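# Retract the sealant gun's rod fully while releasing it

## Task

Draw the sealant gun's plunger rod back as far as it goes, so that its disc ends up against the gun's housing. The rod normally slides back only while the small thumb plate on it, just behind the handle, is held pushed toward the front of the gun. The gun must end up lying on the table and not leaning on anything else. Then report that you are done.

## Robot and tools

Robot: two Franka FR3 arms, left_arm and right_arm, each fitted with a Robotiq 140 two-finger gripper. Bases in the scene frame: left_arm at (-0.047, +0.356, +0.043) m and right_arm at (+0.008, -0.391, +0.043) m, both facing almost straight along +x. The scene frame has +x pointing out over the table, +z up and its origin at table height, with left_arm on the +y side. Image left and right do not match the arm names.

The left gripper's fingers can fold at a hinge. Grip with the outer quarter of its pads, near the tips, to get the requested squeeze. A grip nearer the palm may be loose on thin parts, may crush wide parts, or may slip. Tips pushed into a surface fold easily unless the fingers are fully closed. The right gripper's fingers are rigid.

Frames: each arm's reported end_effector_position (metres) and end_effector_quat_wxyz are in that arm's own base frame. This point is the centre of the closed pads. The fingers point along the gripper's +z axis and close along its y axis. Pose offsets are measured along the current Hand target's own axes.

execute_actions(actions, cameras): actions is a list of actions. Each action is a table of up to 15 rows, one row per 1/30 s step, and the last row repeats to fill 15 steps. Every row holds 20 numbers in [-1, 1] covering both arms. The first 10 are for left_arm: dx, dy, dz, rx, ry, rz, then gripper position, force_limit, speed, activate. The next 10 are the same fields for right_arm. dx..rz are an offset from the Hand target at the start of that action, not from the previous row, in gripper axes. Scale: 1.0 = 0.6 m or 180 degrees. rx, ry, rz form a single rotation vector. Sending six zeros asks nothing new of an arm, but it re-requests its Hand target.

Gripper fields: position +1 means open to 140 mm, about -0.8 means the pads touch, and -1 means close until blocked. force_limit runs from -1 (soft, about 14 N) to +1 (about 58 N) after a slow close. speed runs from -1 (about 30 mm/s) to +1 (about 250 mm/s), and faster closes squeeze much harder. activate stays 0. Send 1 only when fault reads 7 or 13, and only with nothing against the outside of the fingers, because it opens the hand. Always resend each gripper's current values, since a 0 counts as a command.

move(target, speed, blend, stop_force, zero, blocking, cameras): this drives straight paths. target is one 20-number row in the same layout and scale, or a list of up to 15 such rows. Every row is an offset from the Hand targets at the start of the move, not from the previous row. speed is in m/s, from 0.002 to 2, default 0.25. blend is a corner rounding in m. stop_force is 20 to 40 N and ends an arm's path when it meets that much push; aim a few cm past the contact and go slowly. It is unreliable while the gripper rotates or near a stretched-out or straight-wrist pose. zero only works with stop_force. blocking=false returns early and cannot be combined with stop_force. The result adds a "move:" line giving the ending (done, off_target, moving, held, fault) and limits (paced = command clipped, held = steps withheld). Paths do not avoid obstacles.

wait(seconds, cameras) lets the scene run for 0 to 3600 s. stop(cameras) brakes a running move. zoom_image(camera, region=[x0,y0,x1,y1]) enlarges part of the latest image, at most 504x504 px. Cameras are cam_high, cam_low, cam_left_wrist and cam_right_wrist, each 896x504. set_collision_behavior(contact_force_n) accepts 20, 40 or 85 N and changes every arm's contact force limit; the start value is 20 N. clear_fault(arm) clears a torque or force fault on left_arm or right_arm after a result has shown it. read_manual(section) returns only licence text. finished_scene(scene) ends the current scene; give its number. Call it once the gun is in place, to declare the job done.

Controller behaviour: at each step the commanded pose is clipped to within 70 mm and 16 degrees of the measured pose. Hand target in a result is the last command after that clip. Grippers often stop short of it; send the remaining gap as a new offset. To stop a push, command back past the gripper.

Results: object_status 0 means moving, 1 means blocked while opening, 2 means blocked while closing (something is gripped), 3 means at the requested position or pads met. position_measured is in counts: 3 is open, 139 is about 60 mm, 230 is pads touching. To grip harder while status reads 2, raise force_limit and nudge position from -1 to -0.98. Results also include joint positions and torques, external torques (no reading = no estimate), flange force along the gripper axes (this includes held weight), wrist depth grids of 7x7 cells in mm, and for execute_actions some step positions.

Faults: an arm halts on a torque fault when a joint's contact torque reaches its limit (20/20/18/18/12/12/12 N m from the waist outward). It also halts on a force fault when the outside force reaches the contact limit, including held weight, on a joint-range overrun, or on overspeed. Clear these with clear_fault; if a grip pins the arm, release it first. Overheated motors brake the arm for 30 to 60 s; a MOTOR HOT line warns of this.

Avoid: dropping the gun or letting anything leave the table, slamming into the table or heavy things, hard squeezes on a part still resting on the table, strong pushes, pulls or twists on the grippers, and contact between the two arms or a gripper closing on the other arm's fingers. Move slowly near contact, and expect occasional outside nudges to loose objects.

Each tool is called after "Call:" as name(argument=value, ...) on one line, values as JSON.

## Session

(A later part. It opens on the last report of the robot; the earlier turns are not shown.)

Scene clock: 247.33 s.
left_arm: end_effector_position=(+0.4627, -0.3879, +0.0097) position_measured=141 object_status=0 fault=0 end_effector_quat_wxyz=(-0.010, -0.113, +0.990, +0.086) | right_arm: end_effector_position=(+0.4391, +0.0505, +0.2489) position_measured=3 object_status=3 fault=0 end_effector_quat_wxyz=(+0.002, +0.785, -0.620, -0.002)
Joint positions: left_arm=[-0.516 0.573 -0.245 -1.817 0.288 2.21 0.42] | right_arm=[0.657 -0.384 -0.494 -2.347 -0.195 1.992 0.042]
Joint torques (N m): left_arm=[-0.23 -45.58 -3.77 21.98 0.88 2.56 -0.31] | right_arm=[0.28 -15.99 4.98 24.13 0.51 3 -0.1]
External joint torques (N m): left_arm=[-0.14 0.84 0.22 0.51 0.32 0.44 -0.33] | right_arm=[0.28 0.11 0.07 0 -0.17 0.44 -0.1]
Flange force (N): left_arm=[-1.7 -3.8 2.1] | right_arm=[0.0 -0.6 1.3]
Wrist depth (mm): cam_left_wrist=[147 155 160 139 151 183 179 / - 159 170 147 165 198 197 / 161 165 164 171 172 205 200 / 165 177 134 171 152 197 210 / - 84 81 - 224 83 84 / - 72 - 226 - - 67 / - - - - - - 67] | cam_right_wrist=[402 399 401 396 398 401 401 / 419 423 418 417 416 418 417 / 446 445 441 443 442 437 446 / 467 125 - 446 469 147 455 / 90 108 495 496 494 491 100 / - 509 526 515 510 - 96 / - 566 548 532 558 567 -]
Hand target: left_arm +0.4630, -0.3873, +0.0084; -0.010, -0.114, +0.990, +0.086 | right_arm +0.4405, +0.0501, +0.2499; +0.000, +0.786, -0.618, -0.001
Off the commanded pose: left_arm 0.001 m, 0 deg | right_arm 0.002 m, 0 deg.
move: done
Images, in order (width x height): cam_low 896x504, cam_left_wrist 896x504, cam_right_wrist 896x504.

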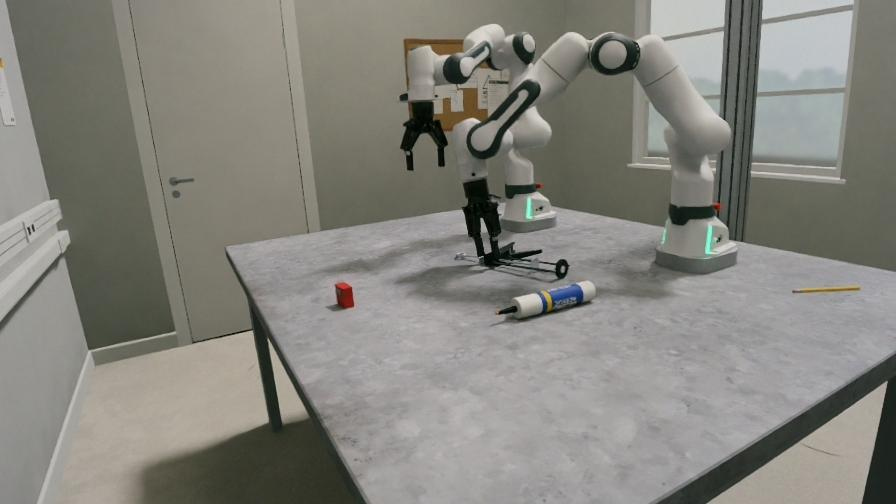

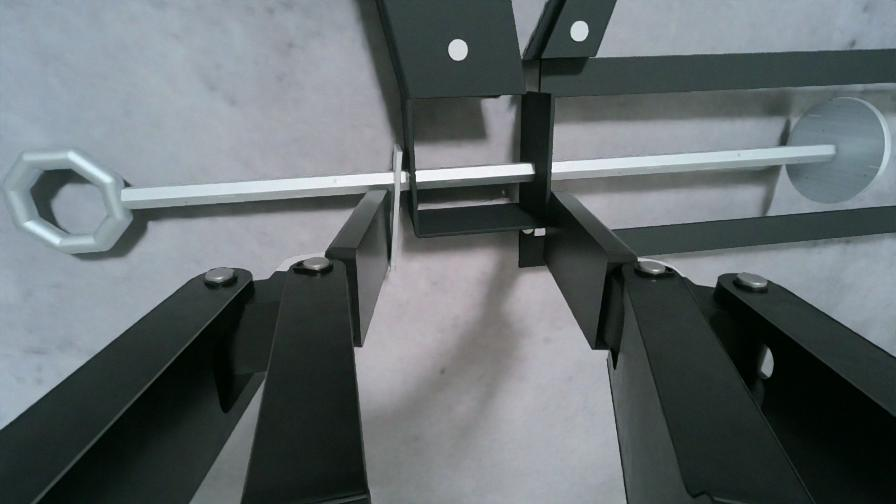

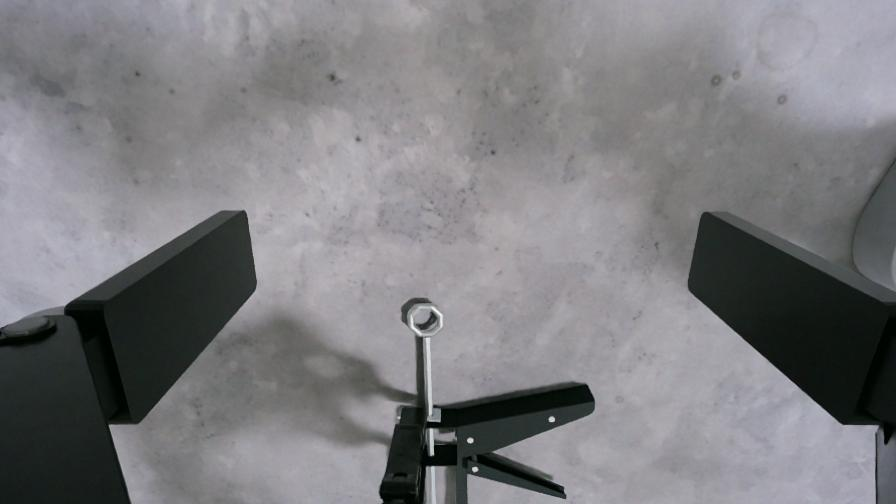

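Call:
move(target=[0,0,0,0,0,0,-1,-1,-1,0,0,0,0,0,0,0,1,1,1,0], cameras=["cam_left_wrist","cam_low","cam_right_wrist"], speed=0.05)

Call:
zoom_image(camera="cam_left_wrist", region=[320, 60, 620, 300])

Call:
zoom_image(camera="cam_low", region=[440, 200, 580, 290])

Scene clock: 252.47 s.
left_arm: end_effector_position=(+0.4632, -0.3878, +0.0103) position_measured=150 object_status=2 fault=0 end_effector_quat_wxyz=(-0.010, -0.113, +0.990, +0.086) | right_arm: end_effector_position=(+0.4391, +0.0505, +0.2489) position_measured=3 object_status=3 fault=0 end_effector_quat_wxyz=(+0.002, +0.785, -0.620, -0.002)
Joint positions: left_arm=[-0.516 0.572 -0.244 -1.816 0.288 2.21 0.419] | right_arm=[0.657 -0.384 -0.494 -2.347 -0.195 1.992 0.042]
Joint torques (N m): left_arm=[-0.26 -45.32 -4 21.98 0.8 2.55 -0.25] | right_arm=[0.33 -16.02 4.94 24.15 0.51 3.02 -0.11]
External joint torques (N m): left_arm=[-0.2 1.21 -0.05 0.39 0.24 0.41 -0.27] | right_arm=[0.43 0.12 0.14 -0.02 -0.17 0.46 -0.11]
Flange force (N): left_arm=[-1.8 -4.3 2.4] | right_arm=[-0.2 -0.7 1.3]
Wrist depth (mm): cam_left_wrist=[147 153 161 140 164 184 198 / 156 161 167 146 170 177 185 / 161 167 163 171 180 213 189 / 166 175 - 200 143 196 207 / - 81 81 209 111 83 84 / - 69 - - - - 68 / - - - - - - 65] | cam_right_wrist=[402 399 399 397 394 397 396 / 424 423 421 424 419 423 417 / 453 457 440 442 442 459 440 / - 132 465 480 457 138 421 / 90 108 491 493 495 - 100 / - 530 526 515 516 517 100 / - 570 - 524 561 538 -]
Hand target: left_arm +0.4630, -0.3873, +0.0084; -0.010, -0.114, +0.990, +0.086 | right_arm +0.4405, +0.0501, +0.2499; +0.000, +0.786, -0.618, -0.001
Off the commanded pose: left_arm 0.002 m, 0 deg | right_arm 0.002 m, 0 deg.
move: done
Images, in order (width x height): cam_low 896x504, cam_left_wrist 896x504, cam_right_wrist 896x504.

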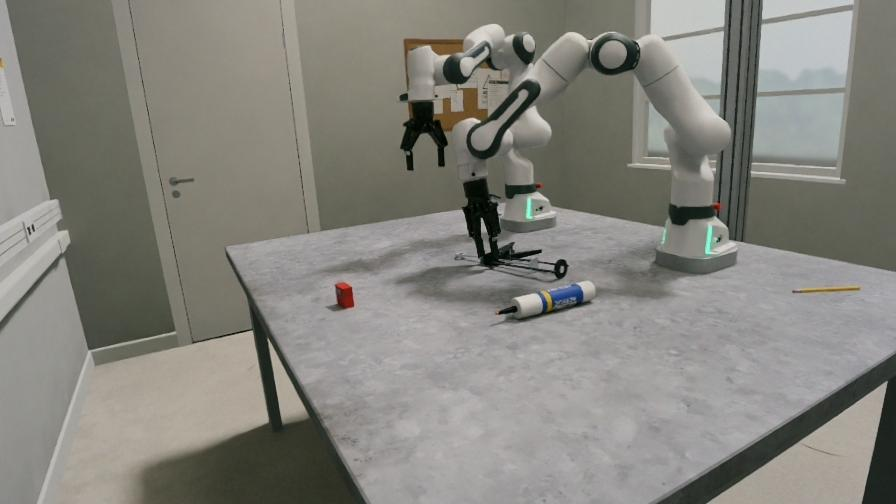

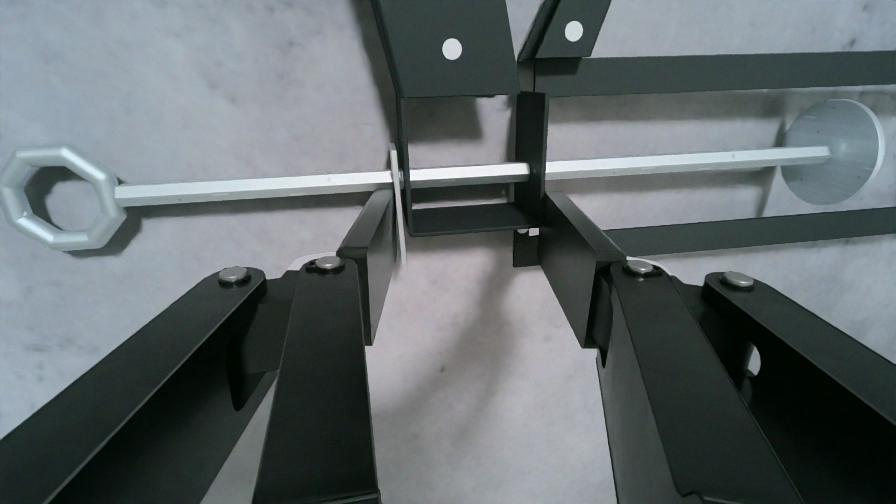

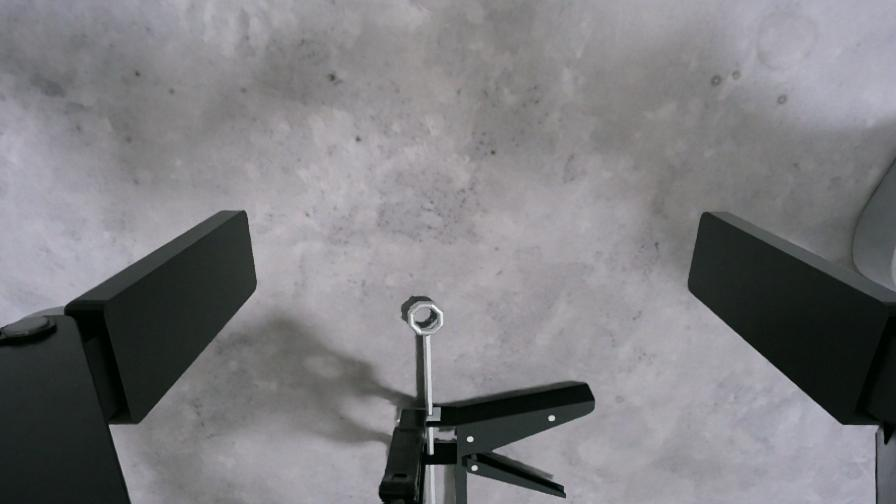

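Scaled by 1.680 from the camera's image (finer frame: 1280x720).

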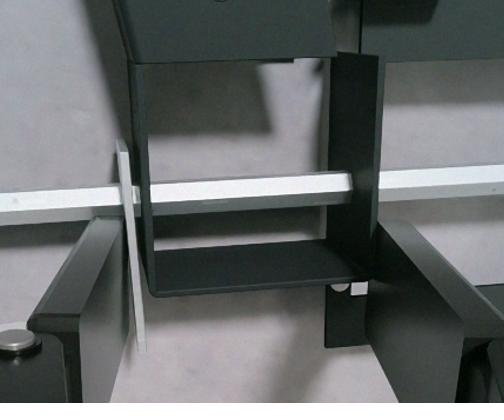

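Scaled by 3.600 from the camera's image (finer frame: 1280x720).

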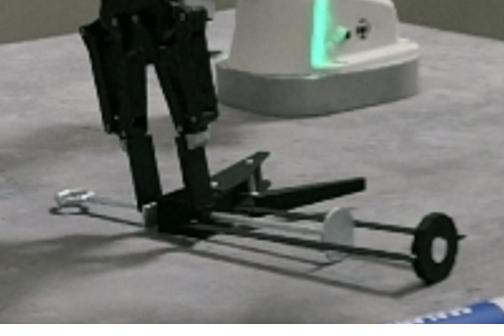

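Call:
move(target=[0,0,0,0,0,0,-1,-1,-1,0,-0.267,-0.052,0.317,0,-0.111,-0.008,0.055,-1,0,0], cameras=["all"], speed=0.12)

Scene clock: 293.23 s.
left_arm: end_effector_position=(+0.4632, -0.3878, +0.0103) position_measured=150 object_status=2 fault=0 end_effector_quat_wxyz=(-0.010, -0.113, +0.990, +0.086) | right_arm: end_effector_position=(+0.4326, +0.2131, +0.0602) position_measured=122 object_status=3 fault=0 end_effector_quat_wxyz=(-0.107, +0.780, -0.601, -0.137)
Joint positions: left_arm=[-0.516 0.572 -0.244 -1.816 0.288 2.21 0.419] | right_arm=[0.891 0.096 -0.579 -2.454 0.655 2.446 -0.472]
Joint velocities: left_arm=[within noise] | right_arm=[0 0.001 -0.001 -0.001 0 -0.001 -0.006]
Joint torques (N m): left_arm=[-0.32 -45.39 -3.98 22.01 0.8 2.54 -0.28] | right_arm=[0.05 -24.95 -1.13 20.41 0.74 2.18 -0.14]
External joint torques (N m): left_arm=[-0.39 0.8 -0.16 0.63 0.24 0.44 -0.3] | right_arm=[0.14 1.42 0.43 0.51 0.48 0.1 -0.13]
Flange force (N): left_arm=[-1.6 -4.4 1.8] | right_arm=[1.6 -6.5 6.7]
Wrist depth (mm): cam_left_wrist=[149 154 160 140 152 175 193 / 155 - 170 148 167 177 188 / 161 167 163 170 175 212 190 / 171 180 180 170 143 196 243 / - 81 81 - - 83 78 / - 69 - 227 - - 68 / - - - 243 - - 65] | cam_right_wrist=[210 210 204 207 205 205 205 / 233 230 234 223 226 225 226 / 257 257 255 254 253 251 250 / 294 290 143 281 163 276 281 / - 85 118 303 296 92 91 / - - 378 231 335 - 76 / - - 455 180 489 - 72]
Hand target: left_arm +0.4630, -0.3873, +0.0084; -0.010, -0.114, +0.990, +0.086 | right_arm +0.4329, +0.2133, +0.0599; -0.107, +0.782, -0.599, -0.137
Off the commanded pose: left_arm 0.002 m, 0 deg | right_arm 0.001 m, 0 deg.
move: done

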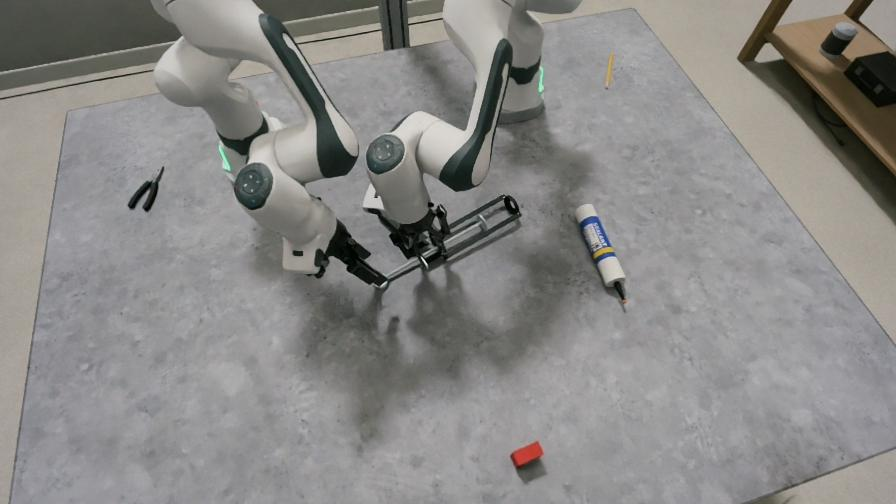

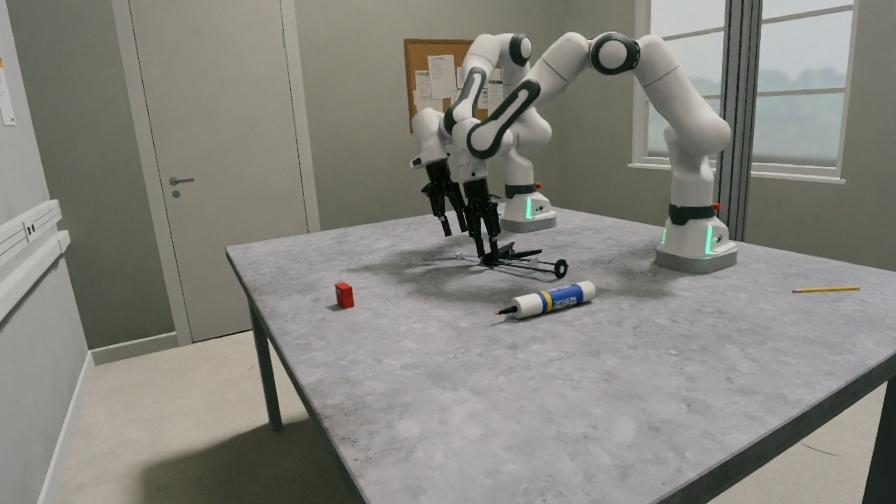

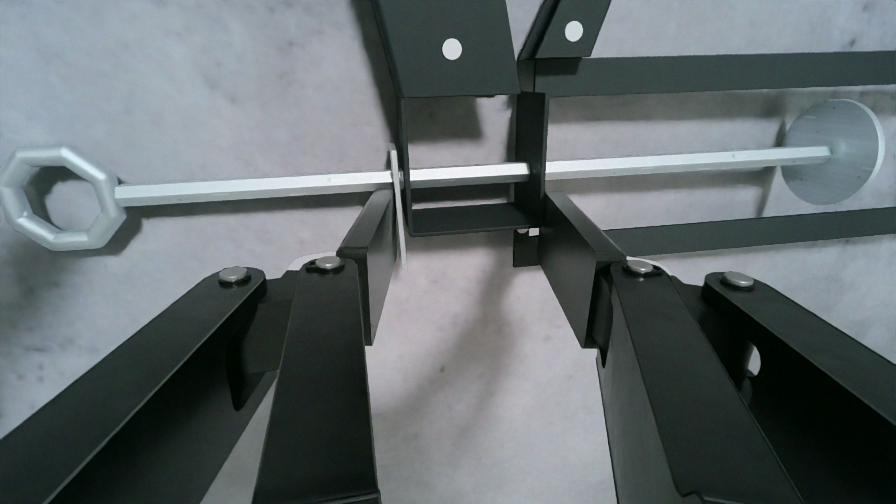

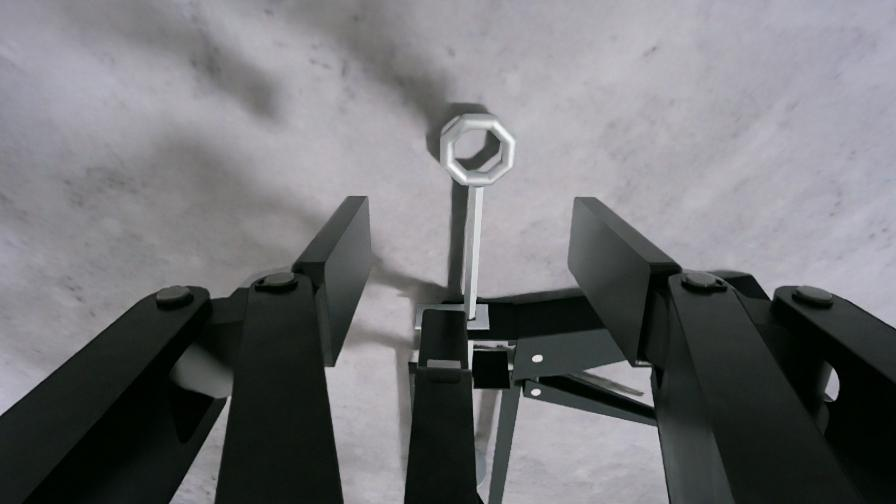

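Call:
move(target=[0,0,0,0,0,0,-1,-1,-1,0,0.0393,0.0092,0.0885,0,0,0,0.055,-1,0,0], cameras=["cam_left_wrist","cam_low","cam_right_wrist"], speed=0.06)

Call:
zoom_image(camera="cam_low", region=[430, 200, 570, 290])

Scene clock: 305.80 s.
left_arm: end_effector_position=(+0.4632, -0.3878, +0.0103) position_measured=150 object_status=2 fault=0 end_effector_quat_wxyz=(-0.010, -0.113, +0.990, +0.086) | right_arm: end_effector_position=(+0.4299, +0.2119, +0.0479) position_measured=122 object_status=3 fault=0 end_effector_quat_wxyz=(-0.103, +0.777, -0.605, -0.139)
Joint positions: left_arm=[-0.516 0.572 -0.244 -1.816 0.288 2.21 0.419] | right_arm=[0.889 0.127 -0.573 -2.455 0.693 2.456 -0.494]
Joint torques (N m): left_arm=[-0.29 -45.37 -3.98 21.99 0.81 2.54 -0.3] | right_arm=[0.22 -27.1 -1.74 19.77 -0.12 2.16 0.1]
External joint torques (N m): left_arm=[-0.19 0.95 -0.02 0.57 0.25 0.42 -0.31] | right_arm=[0.38 -0.12 0.36 0.39 -0.36 0.12 0.11]
Flange force (N): left_arm=[-1.8 -4.3 2.0] | right_arm=[-1.4 -0.2 -1.3]
Wrist depth (mm): cam_left_wrist=[149 152 - 140 162 186 191 / 155 163 167 148 170 197 182 / 154 167 162 170 174 202 189 / 170 176 118 169 143 197 209 / - 81 81 215 142 83 79 / - 69 - 230 - - 68 / - - - 244 - - 65] | cam_right_wrist=[197 196 195 195 194 194 195 / 217 217 215 214 215 214 214 / 241 240 240 235 233 238 237 / 274 272 143 270 164 262 267 / 295 86 118 294 286 92 91 / - - 354 254 296 - 76 / - - 423 184 457 - 72]
Hand target: left_arm +0.4630, -0.3873, +0.0084; -0.010, -0.114, +0.990, +0.086 | right_arm +0.4306, +0.2121, +0.0490; -0.103, +0.777, -0.605, -0.139 (not the last commanded pose)
Off the commanded pose: left_arm 0.002 m, 0 deg | right_arm 0.046 m, 1 deg.
move: held (right_arm; a check stopped the path); limits=held
pose unreachable (right arm): on one or more control steps of this call, first in action 0 (counted from 0), this arm could not follow its commanded pose, so it was not sent that pose on those steps. It may still have moved: this result reports where it is.
cause: moving toward the commanded pose would bring a part of the arm too close to another arm (a part of this arm just beyond joint 5 (forearm roll) and a part of the left arm just beyond its joint 6 (wrist pitch), 9 mm apart when this arm was first held).
Images, in order (width x height): cam_low 896x504, cam_left_wrist 896x504, cam_right_wrist 896x504.

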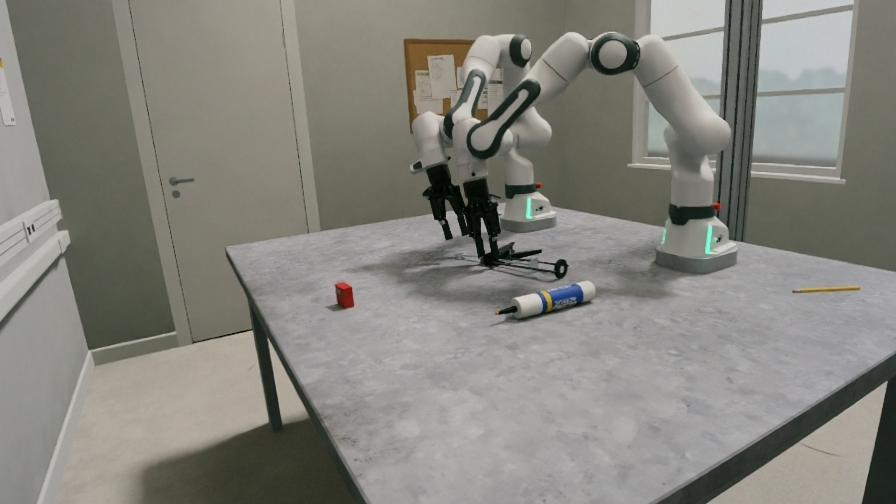

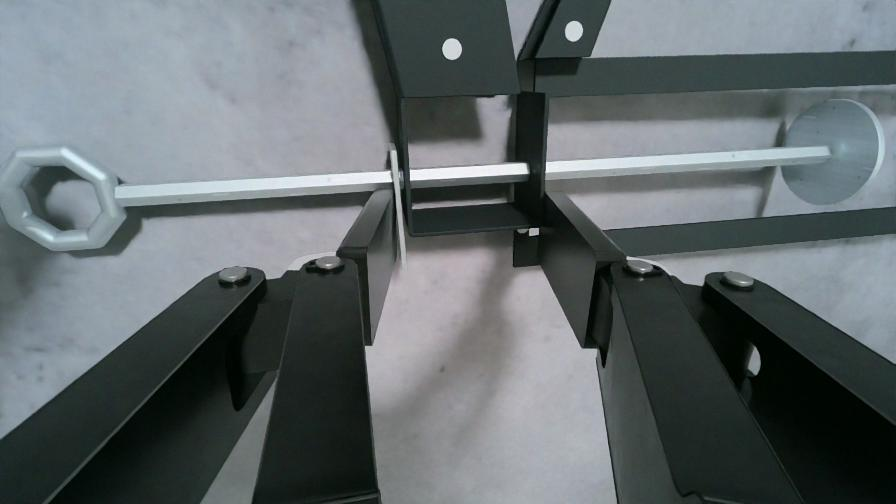

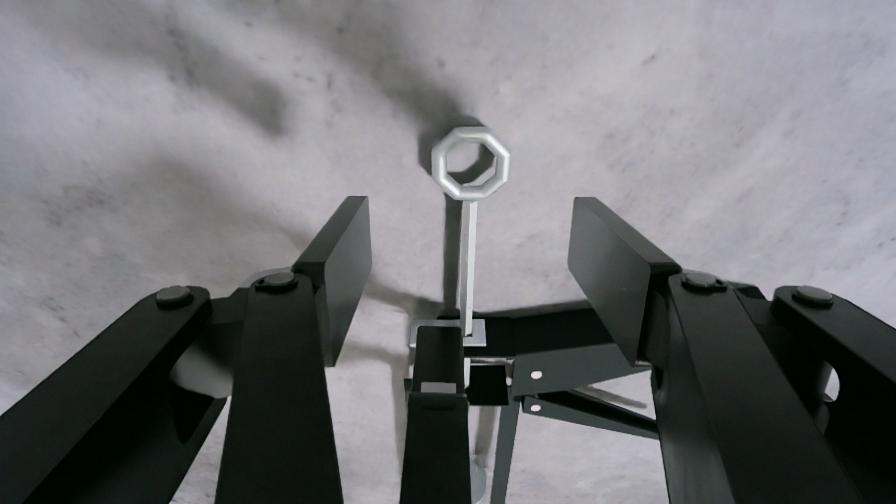

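Scaled by 3.600 from the camera's image (finer frame: 1280x720).

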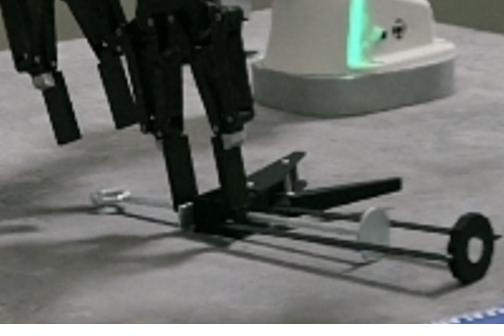

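Call:
move(target=[0,0,0,0,0,0,-1,-1,-1,0,0.018,0.000,-0.007,0,-0.089,0,0.055,-1,0,0], cameras=["cam_high","cam_low","cam_right_wrist"], speed=0.15)

Scene clock: 356.67 s.
left_arm: end_effector_position=(+0.4632, -0.3878, +0.0103) position_measured=150 object_status=2 fault=0 end_effector_quat_wxyz=(-0.010, -0.113, +0.990, +0.086) | right_arm: end_effector_position=(+0.4338, +0.1998, +0.0494) position_measured=122 object_status=3 fault=0 end_effector_quat_wxyz=(-0.186, +0.749, -0.587, -0.245)
Joint positions: left_arm=[-0.516 0.572 -0.244 -1.816 0.288 2.21 0.419] | right_arm=[0.667 0.223 -0.542 -2.385 0.974 2.198 -0.858]
Joint velocities: left_arm=[within noise] | right_arm=[0.001 0.002 0 0 0.001 0 -0.004]
Joint torques (N m): left_arm=[-0.32 -45.41 -3.98 22 0.81 2.54 -0.28] | right_arm=[-0.24 -28.55 -2.47 19.3 1.01 0.8 -0.25]
External joint torques (N m): left_arm=[-0.3 0.86 -0.08 0.61 0.25 0.43 -0.29] | right_arm=[-0.21 1.44 0.75 0.59 0.5 -0.18 -0.23]
Flange force (N): left_arm=[-1.7 -4.3 1.9] | right_arm=[4.3 -6.4 5.1]
Wrist depth (mm): cam_left_wrist=[- 156 161 140 161 185 176 / 156 160 170 146 167 196 185 / 152 162 163 171 175 187 191 / 171 177 118 169 143 197 210 / - 81 81 - 111 83 84 / - 69 - - - - 68 / - - - - - - 65] | cam_right_wrist=[193 192 190 189 189 188 188 / 222 221 219 213 218 217 217 / 264 262 259 257 257 256 255 / 322 318 143 302 164 288 311 / - 86 118 346 313 92 92 / - - 537 221 570 - 76 / - - - 197 958 - 72]
Hand target: left_arm +0.4630, -0.3873, +0.0084; -0.010, -0.114, +0.990, +0.086 | right_arm +0.4334, +0.2008, +0.0492; -0.187, +0.750, -0.585, -0.246
Off the commanded pose: left_arm 0.002 m, 0 deg | right_arm 0.001 m, 0 deg.
move: done

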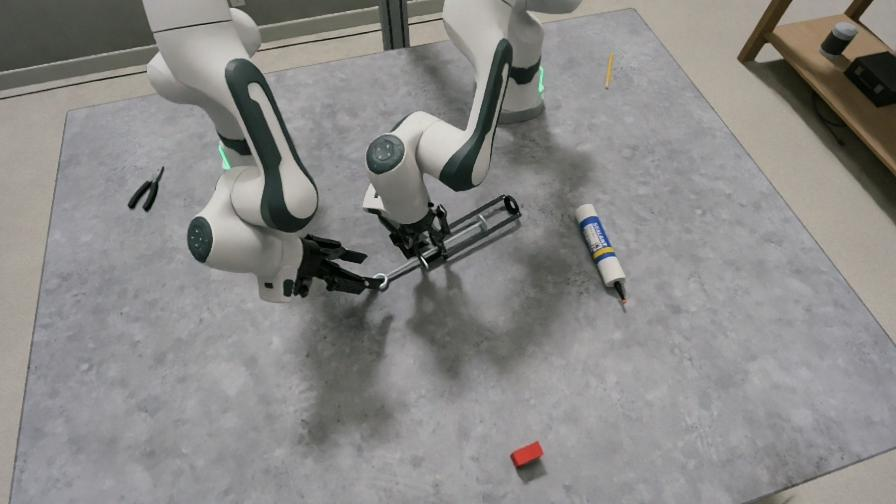

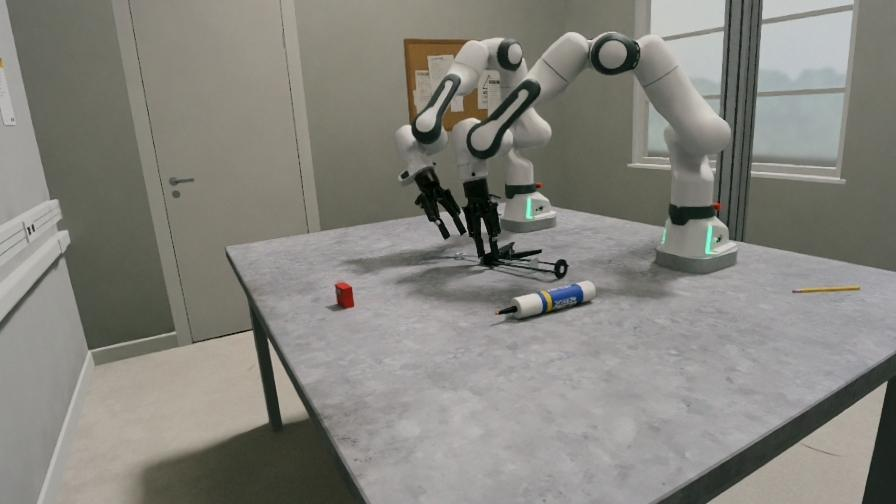

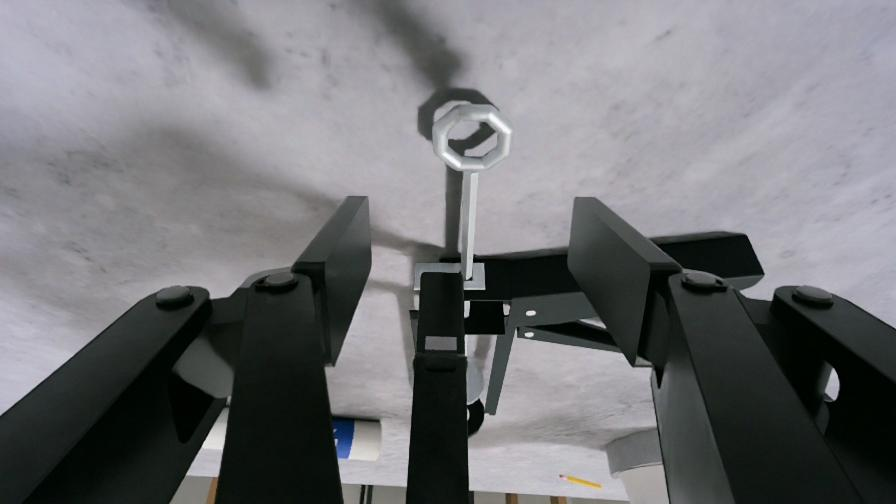

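Call:
move(target=[0,0,0,0,0,0,-1,-1,-1,0,0.052,0.0033,0.0665,0,0,0,0.055,-1,0,0], cameras=["cam_high","cam_low","cam_right_wrist"], speed=0.06)

Call:
zoom_image(camera="cam_low", region=[430, 200, 570, 290])

Scene clock: 370.87 s.
left_arm: end_effector_position=(+0.4632, -0.3878, +0.0103) position_measured=150 object_status=2 fault=0 end_effector_quat_wxyz=(-0.010, -0.113, +0.990, +0.086) | right_arm: end_effector_position=(+0.4305, +0.1987, -0.0006) position_measured=122 object_status=3 fault=0 end_effector_quat_wxyz=(-0.186, +0.749, -0.586, -0.248)
Joint positions: left_arm=[-0.516 0.572 -0.244 -1.816 0.288 2.21 0.419] | right_arm=[0.633 0.361 -0.497 -2.359 1.099 2.213 -0.985]
Joint velocities: left_arm=[within noise] | right_arm=[0 -0.001 0.001 0 0.001 0.001 -0.005]
Joint torques (N m): left_arm=[-0.31 -45.36 -3.97 21.98 0.81 2.55 -0.27] | right_arm=[-0.17 -31.24 -4.1 17.26 0.92 1.26 -0.2]
External joint torques (N m): left_arm=[-0.22 0.89 -0.02 0.57 0.25 0.44 -0.29] | right_arm=[-0.12 1.57 0.73 0.51 0.49 0.4 -0.19]
Flange force (N): left_arm=[-1.8 -4.2 2.0] | right_arm=[4.0 -4.5 6.2]
Wrist depth (mm): cam_left_wrist=[150 154 162 140 163 183 - / 157 162 - 147 168 172 181 / 153 166 161 170 174 200 190 / - - 118 199 143 197 211 / - 81 81 211 - 83 83 / - 69 - 229 - - 68 / - - - 240 - - 65] | cam_right_wrist=[136 136 134 134 134 134 134 / 162 156 156 155 155 155 155 / 186 185 184 177 182 183 182 / 228 217 143 216 164 214 222 / 264 86 118 277 274 92 91 / - - 384 279 302 - 76 / - - - 226 - - 72]
Hand target: left_arm +0.4630, -0.3873, +0.0084; -0.010, -0.114, +0.990, +0.086 | right_arm +0.4316, +0.1985, -0.0014; -0.187, +0.750, -0.585, -0.246
Off the commanded pose: left_arm 0.002 m, 0 deg | right_arm 0.001 m, 0 deg.
move: done

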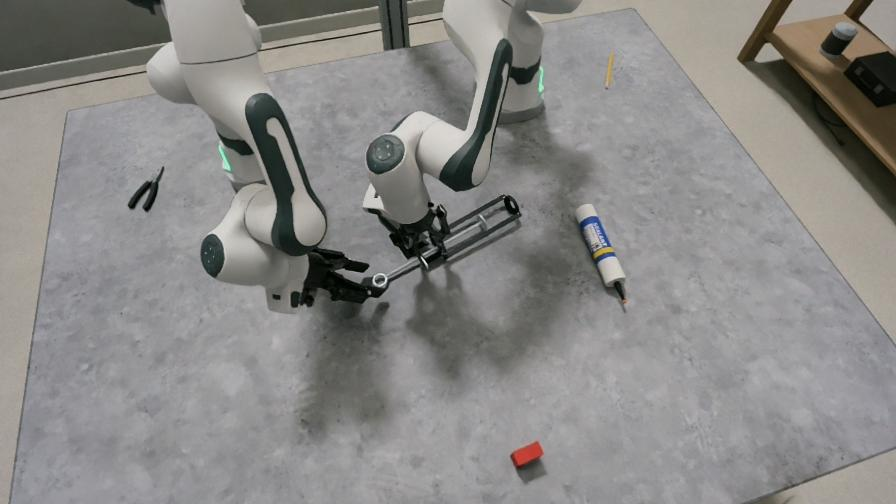

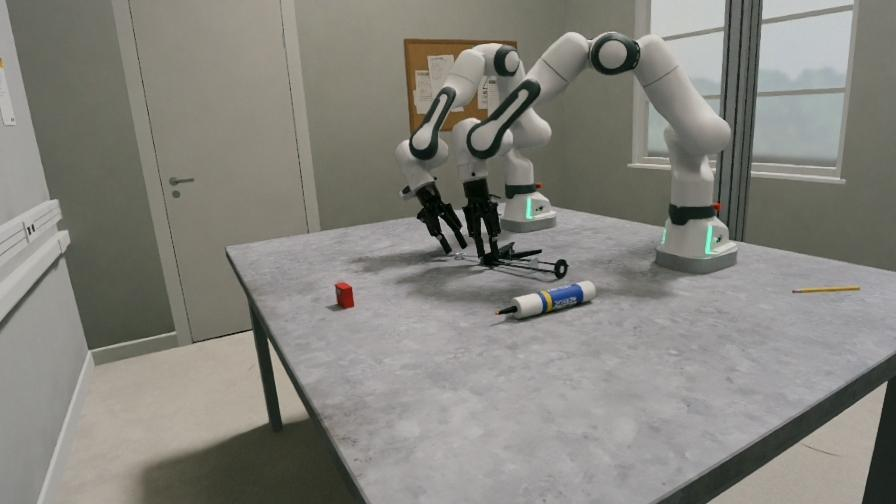

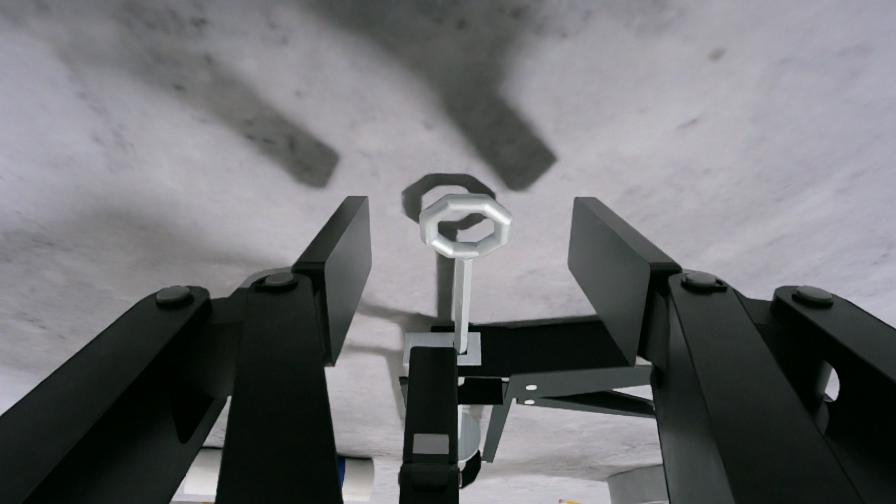

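Scaled by 3.600 from the camera's image (finer frame: 1280x720).

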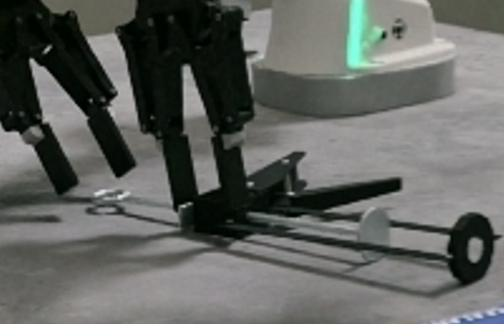

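Call:
move(target=[[0,0,0,0,0,0,-1,-1,-1,0,0,-0.0033,0,0,0,0,0.055,-1,-1,0],[0,0,0,0,0,0,-1,-1,-1,0,0,-0.0033,0,0,0,0,-1,-0.6,-1,0]], cameras=["cam_left_wrist","cam_low","cam_right_wrist"], speed=0.05)

Scene clock: 382.97 s.
left_arm: end_effector_position=(+0.4632, -0.3878, +0.0103) position_measured=150 object_status=2 fault=0 end_effector_quat_wxyz=(-0.010, -0.113, +0.990, +0.086) | right_arm: end_effector_position=(+0.4329, +0.1988, -0.0009) position_measured=230 object_status=0 fault=0 end_effector_quat_wxyz=(-0.186, +0.750, -0.585, -0.246)
Joint positions: left_arm=[-0.516 0.572 -0.244 -1.816 0.288 2.21 0.419] | right_arm=[0.633 0.365 -0.497 -2.353 1.1 2.213 -0.987]
Joint torques (N m): left_arm=[-0.3 -45.38 -3.98 22.04 0.8 2.53 -0.26] | right_arm=[0.17 -31.51 -4.48 17.28 0.92 0.96 -0.1]
External joint torques (N m): left_arm=[-0.14 0.98 0.02 0.6 0.24 0.41 -0.28] | right_arm=[0.17 1.48 0.36 0.49 0.49 0.1 -0.08]
Flange force (N): left_arm=[-2.1 -4.4 2.0] | right_arm=[3.4 -4.5 5.1]
Wrist depth (mm): cam_left_wrist=[149 152 163 140 160 182 183 / 155 163 167 178 175 175 188 / 152 167 162 170 174 212 191 / 171 177 118 170 143 196 210 / - 81 81 210 217 83 79 / - 69 - - - - 68 / - - - - - - 65] | cam_right_wrist=[136 136 135 134 134 134 134 / 163 156 155 155 154 154 154 / 187 185 184 177 182 182 182 / 229 228 226 122 213 223 220 / 295 280 - 88 94 262 281 / 384 - 67 - 71 74 360 / - - - - - - -]
Hand target: left_arm +0.4630, -0.3873, +0.0084; -0.010, -0.114, +0.990, +0.086 | right_arm +0.4335, +0.1990, -0.0014; -0.187, +0.750, -0.585, -0.246
Off the commanded pose: left_arm 0.002 m, 0 deg | right_arm 0.001 m, 0 deg.
move: done
Images, in order (width x height): cam_low 896x504, cam_left_wrist 896x504, cam_right_wrist 896x504.

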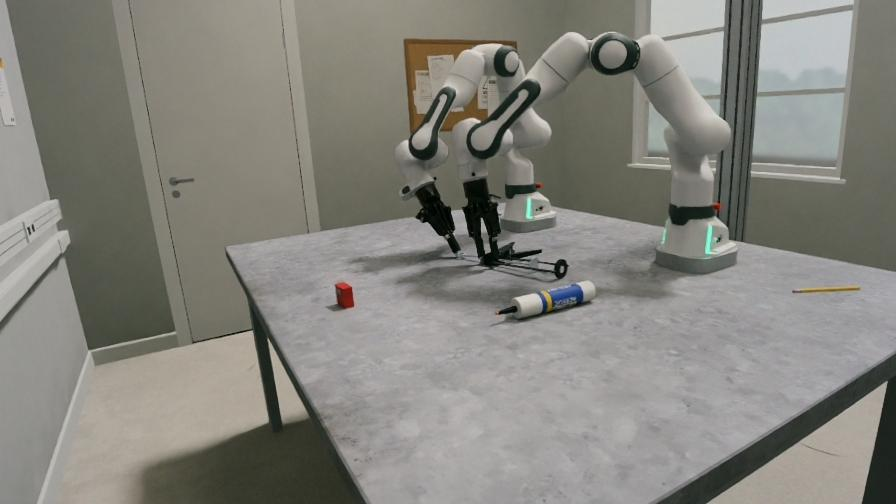

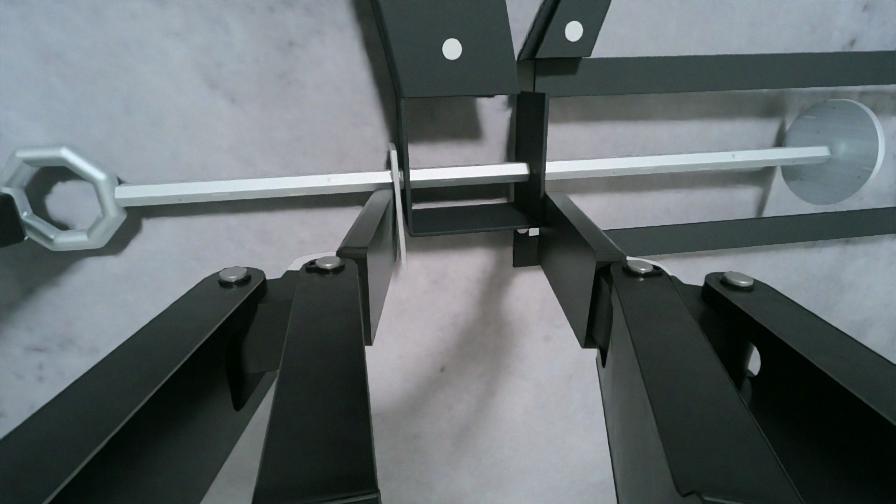

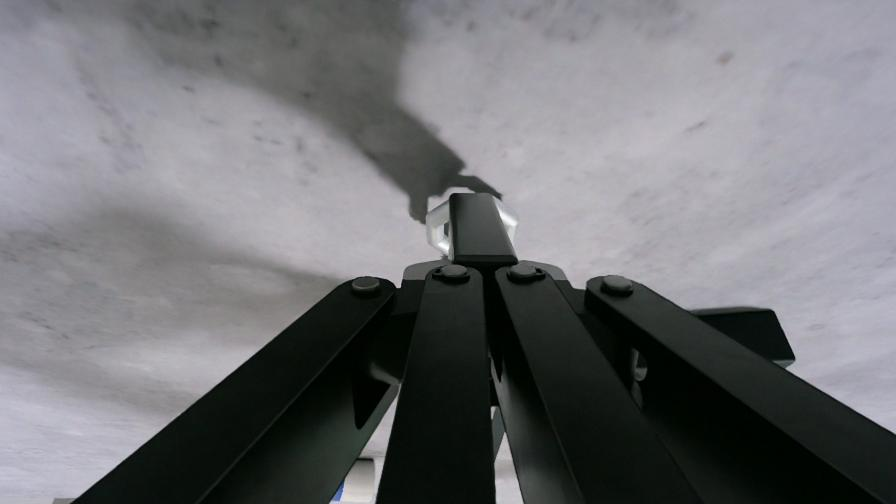

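Call:
move(target=[[0,0,0,0,0,0,-1,-1,-1,0,0,0,0,0,0,0,0.055,-1,0,0],[0,0,0,0,0,0,-1,-1,-1,0,-0.0007,0,0.019,0,0,0,0.055,-1,0,0]], cameras=["cam_left_wrist","cam_low","cam_right_wrist"], speed=0.05)

Call:
zoom_image(camera="cam_right_wrist", region=[340, 160, 620, 360])

Scene clock: 399.53 s.
left_arm: end_effector_position=(+0.4632, -0.3878, +0.0103) position_measured=150 object_status=2 fault=0 end_effector_quat_wxyz=(-0.010, -0.113, +0.990, +0.086) | right_arm: end_effector_position=(+0.4308, +0.2053, -0.0096) position_measured=122 object_status=3 fault=0 end_effector_quat_wxyz=(-0.186, +0.748, -0.587, -0.248)
Joint positions: left_arm=[-0.516 0.572 -0.244 -1.816 0.288 2.21 0.419] | right_arm=[0.635 0.387 -0.482 -2.349 1.129 2.221 -0.997]
Joint velocities: left_arm=[within noise] | right_arm=[-0.001 -0.001 0 0.001 0.003 0.003 -0.004]
Joint torques (N m): left_arm=[-0.25 -45.42 -3.99 21.94 0.81 2.52 -0.23] | right_arm=[0.24 -31.95 -4.27 17.01 0.91 1.28 -0.16]
External joint torques (N m): left_arm=[-0.11 0.98 0.01 0.5 0.25 0.41 -0.25] | right_arm=[0.2 1.64 0.71 0.47 0.5 0.44 -0.14]
Flange force (N): left_arm=[-1.9 -4.0 2.1] | right_arm=[3.4 -4.2 6.5]
Wrist depth (mm): cam_left_wrist=[149 152 159 140 163 188 195 / 155 162 - 148 174 169 187 / 161 167 163 171 177 184 190 / - 178 118 167 143 196 208 / - 81 81 - 122 84 79 / - 69 - - - - 68 / - - - 255 - - 65] | cam_right_wrist=[126 129 125 128 124 124 124 / 146 145 144 144 144 143 143 / 172 172 170 170 169 170 169 / 212 211 143 200 164 198 206 / 246 86 106 272 255 92 91 / - - 417 266 275 - 76 / - - - 230 559 - 72]
Hand target: left_arm +0.4630, -0.3873, +0.0084; -0.010, -0.114, +0.990, +0.086 | right_arm +0.4317, +0.2058, -0.0103; -0.187, +0.750, -0.585, -0.246
Off the commanded pose: left_arm 0.002 m, 0 deg | right_arm 0.001 m, 0 deg.
move: done
Images, in order (width x height): cam_low 896x504, cam_left_wrist 896x504, cam_right_wrist 896x504.

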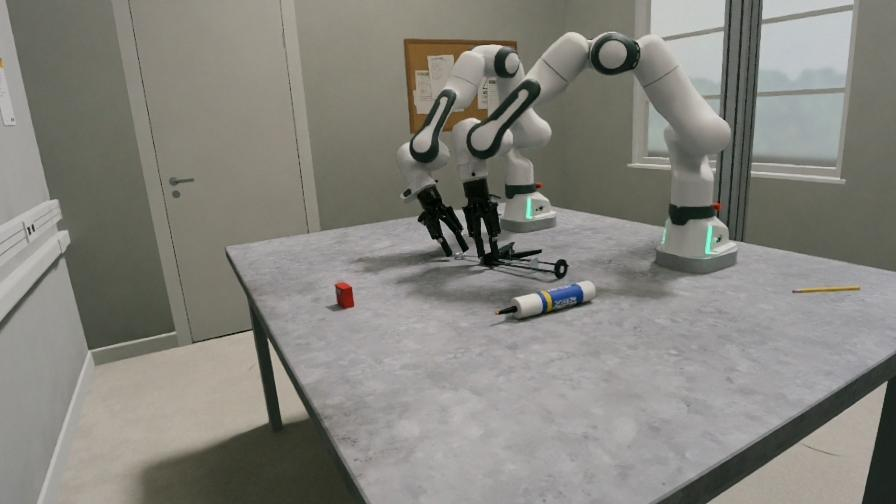

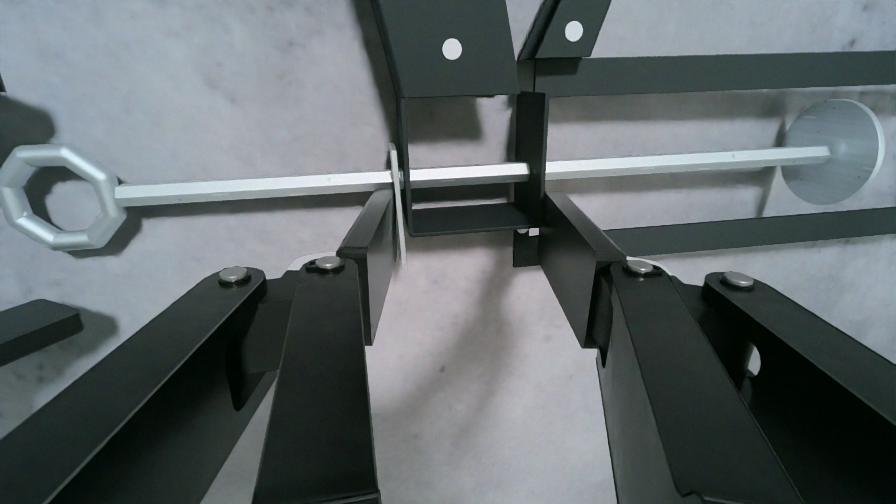

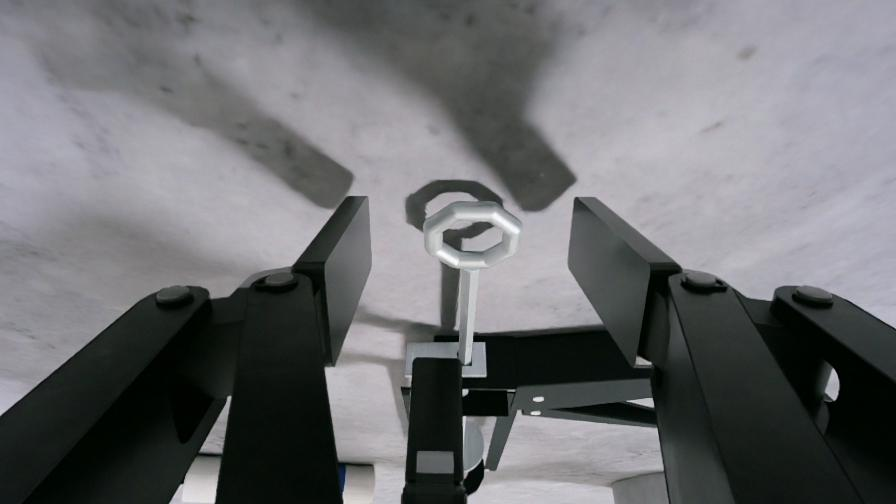

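Scaled by 1.800 from the camera's image (finer frame: 1280x720).

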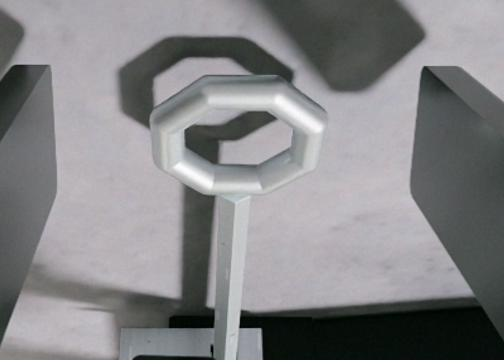

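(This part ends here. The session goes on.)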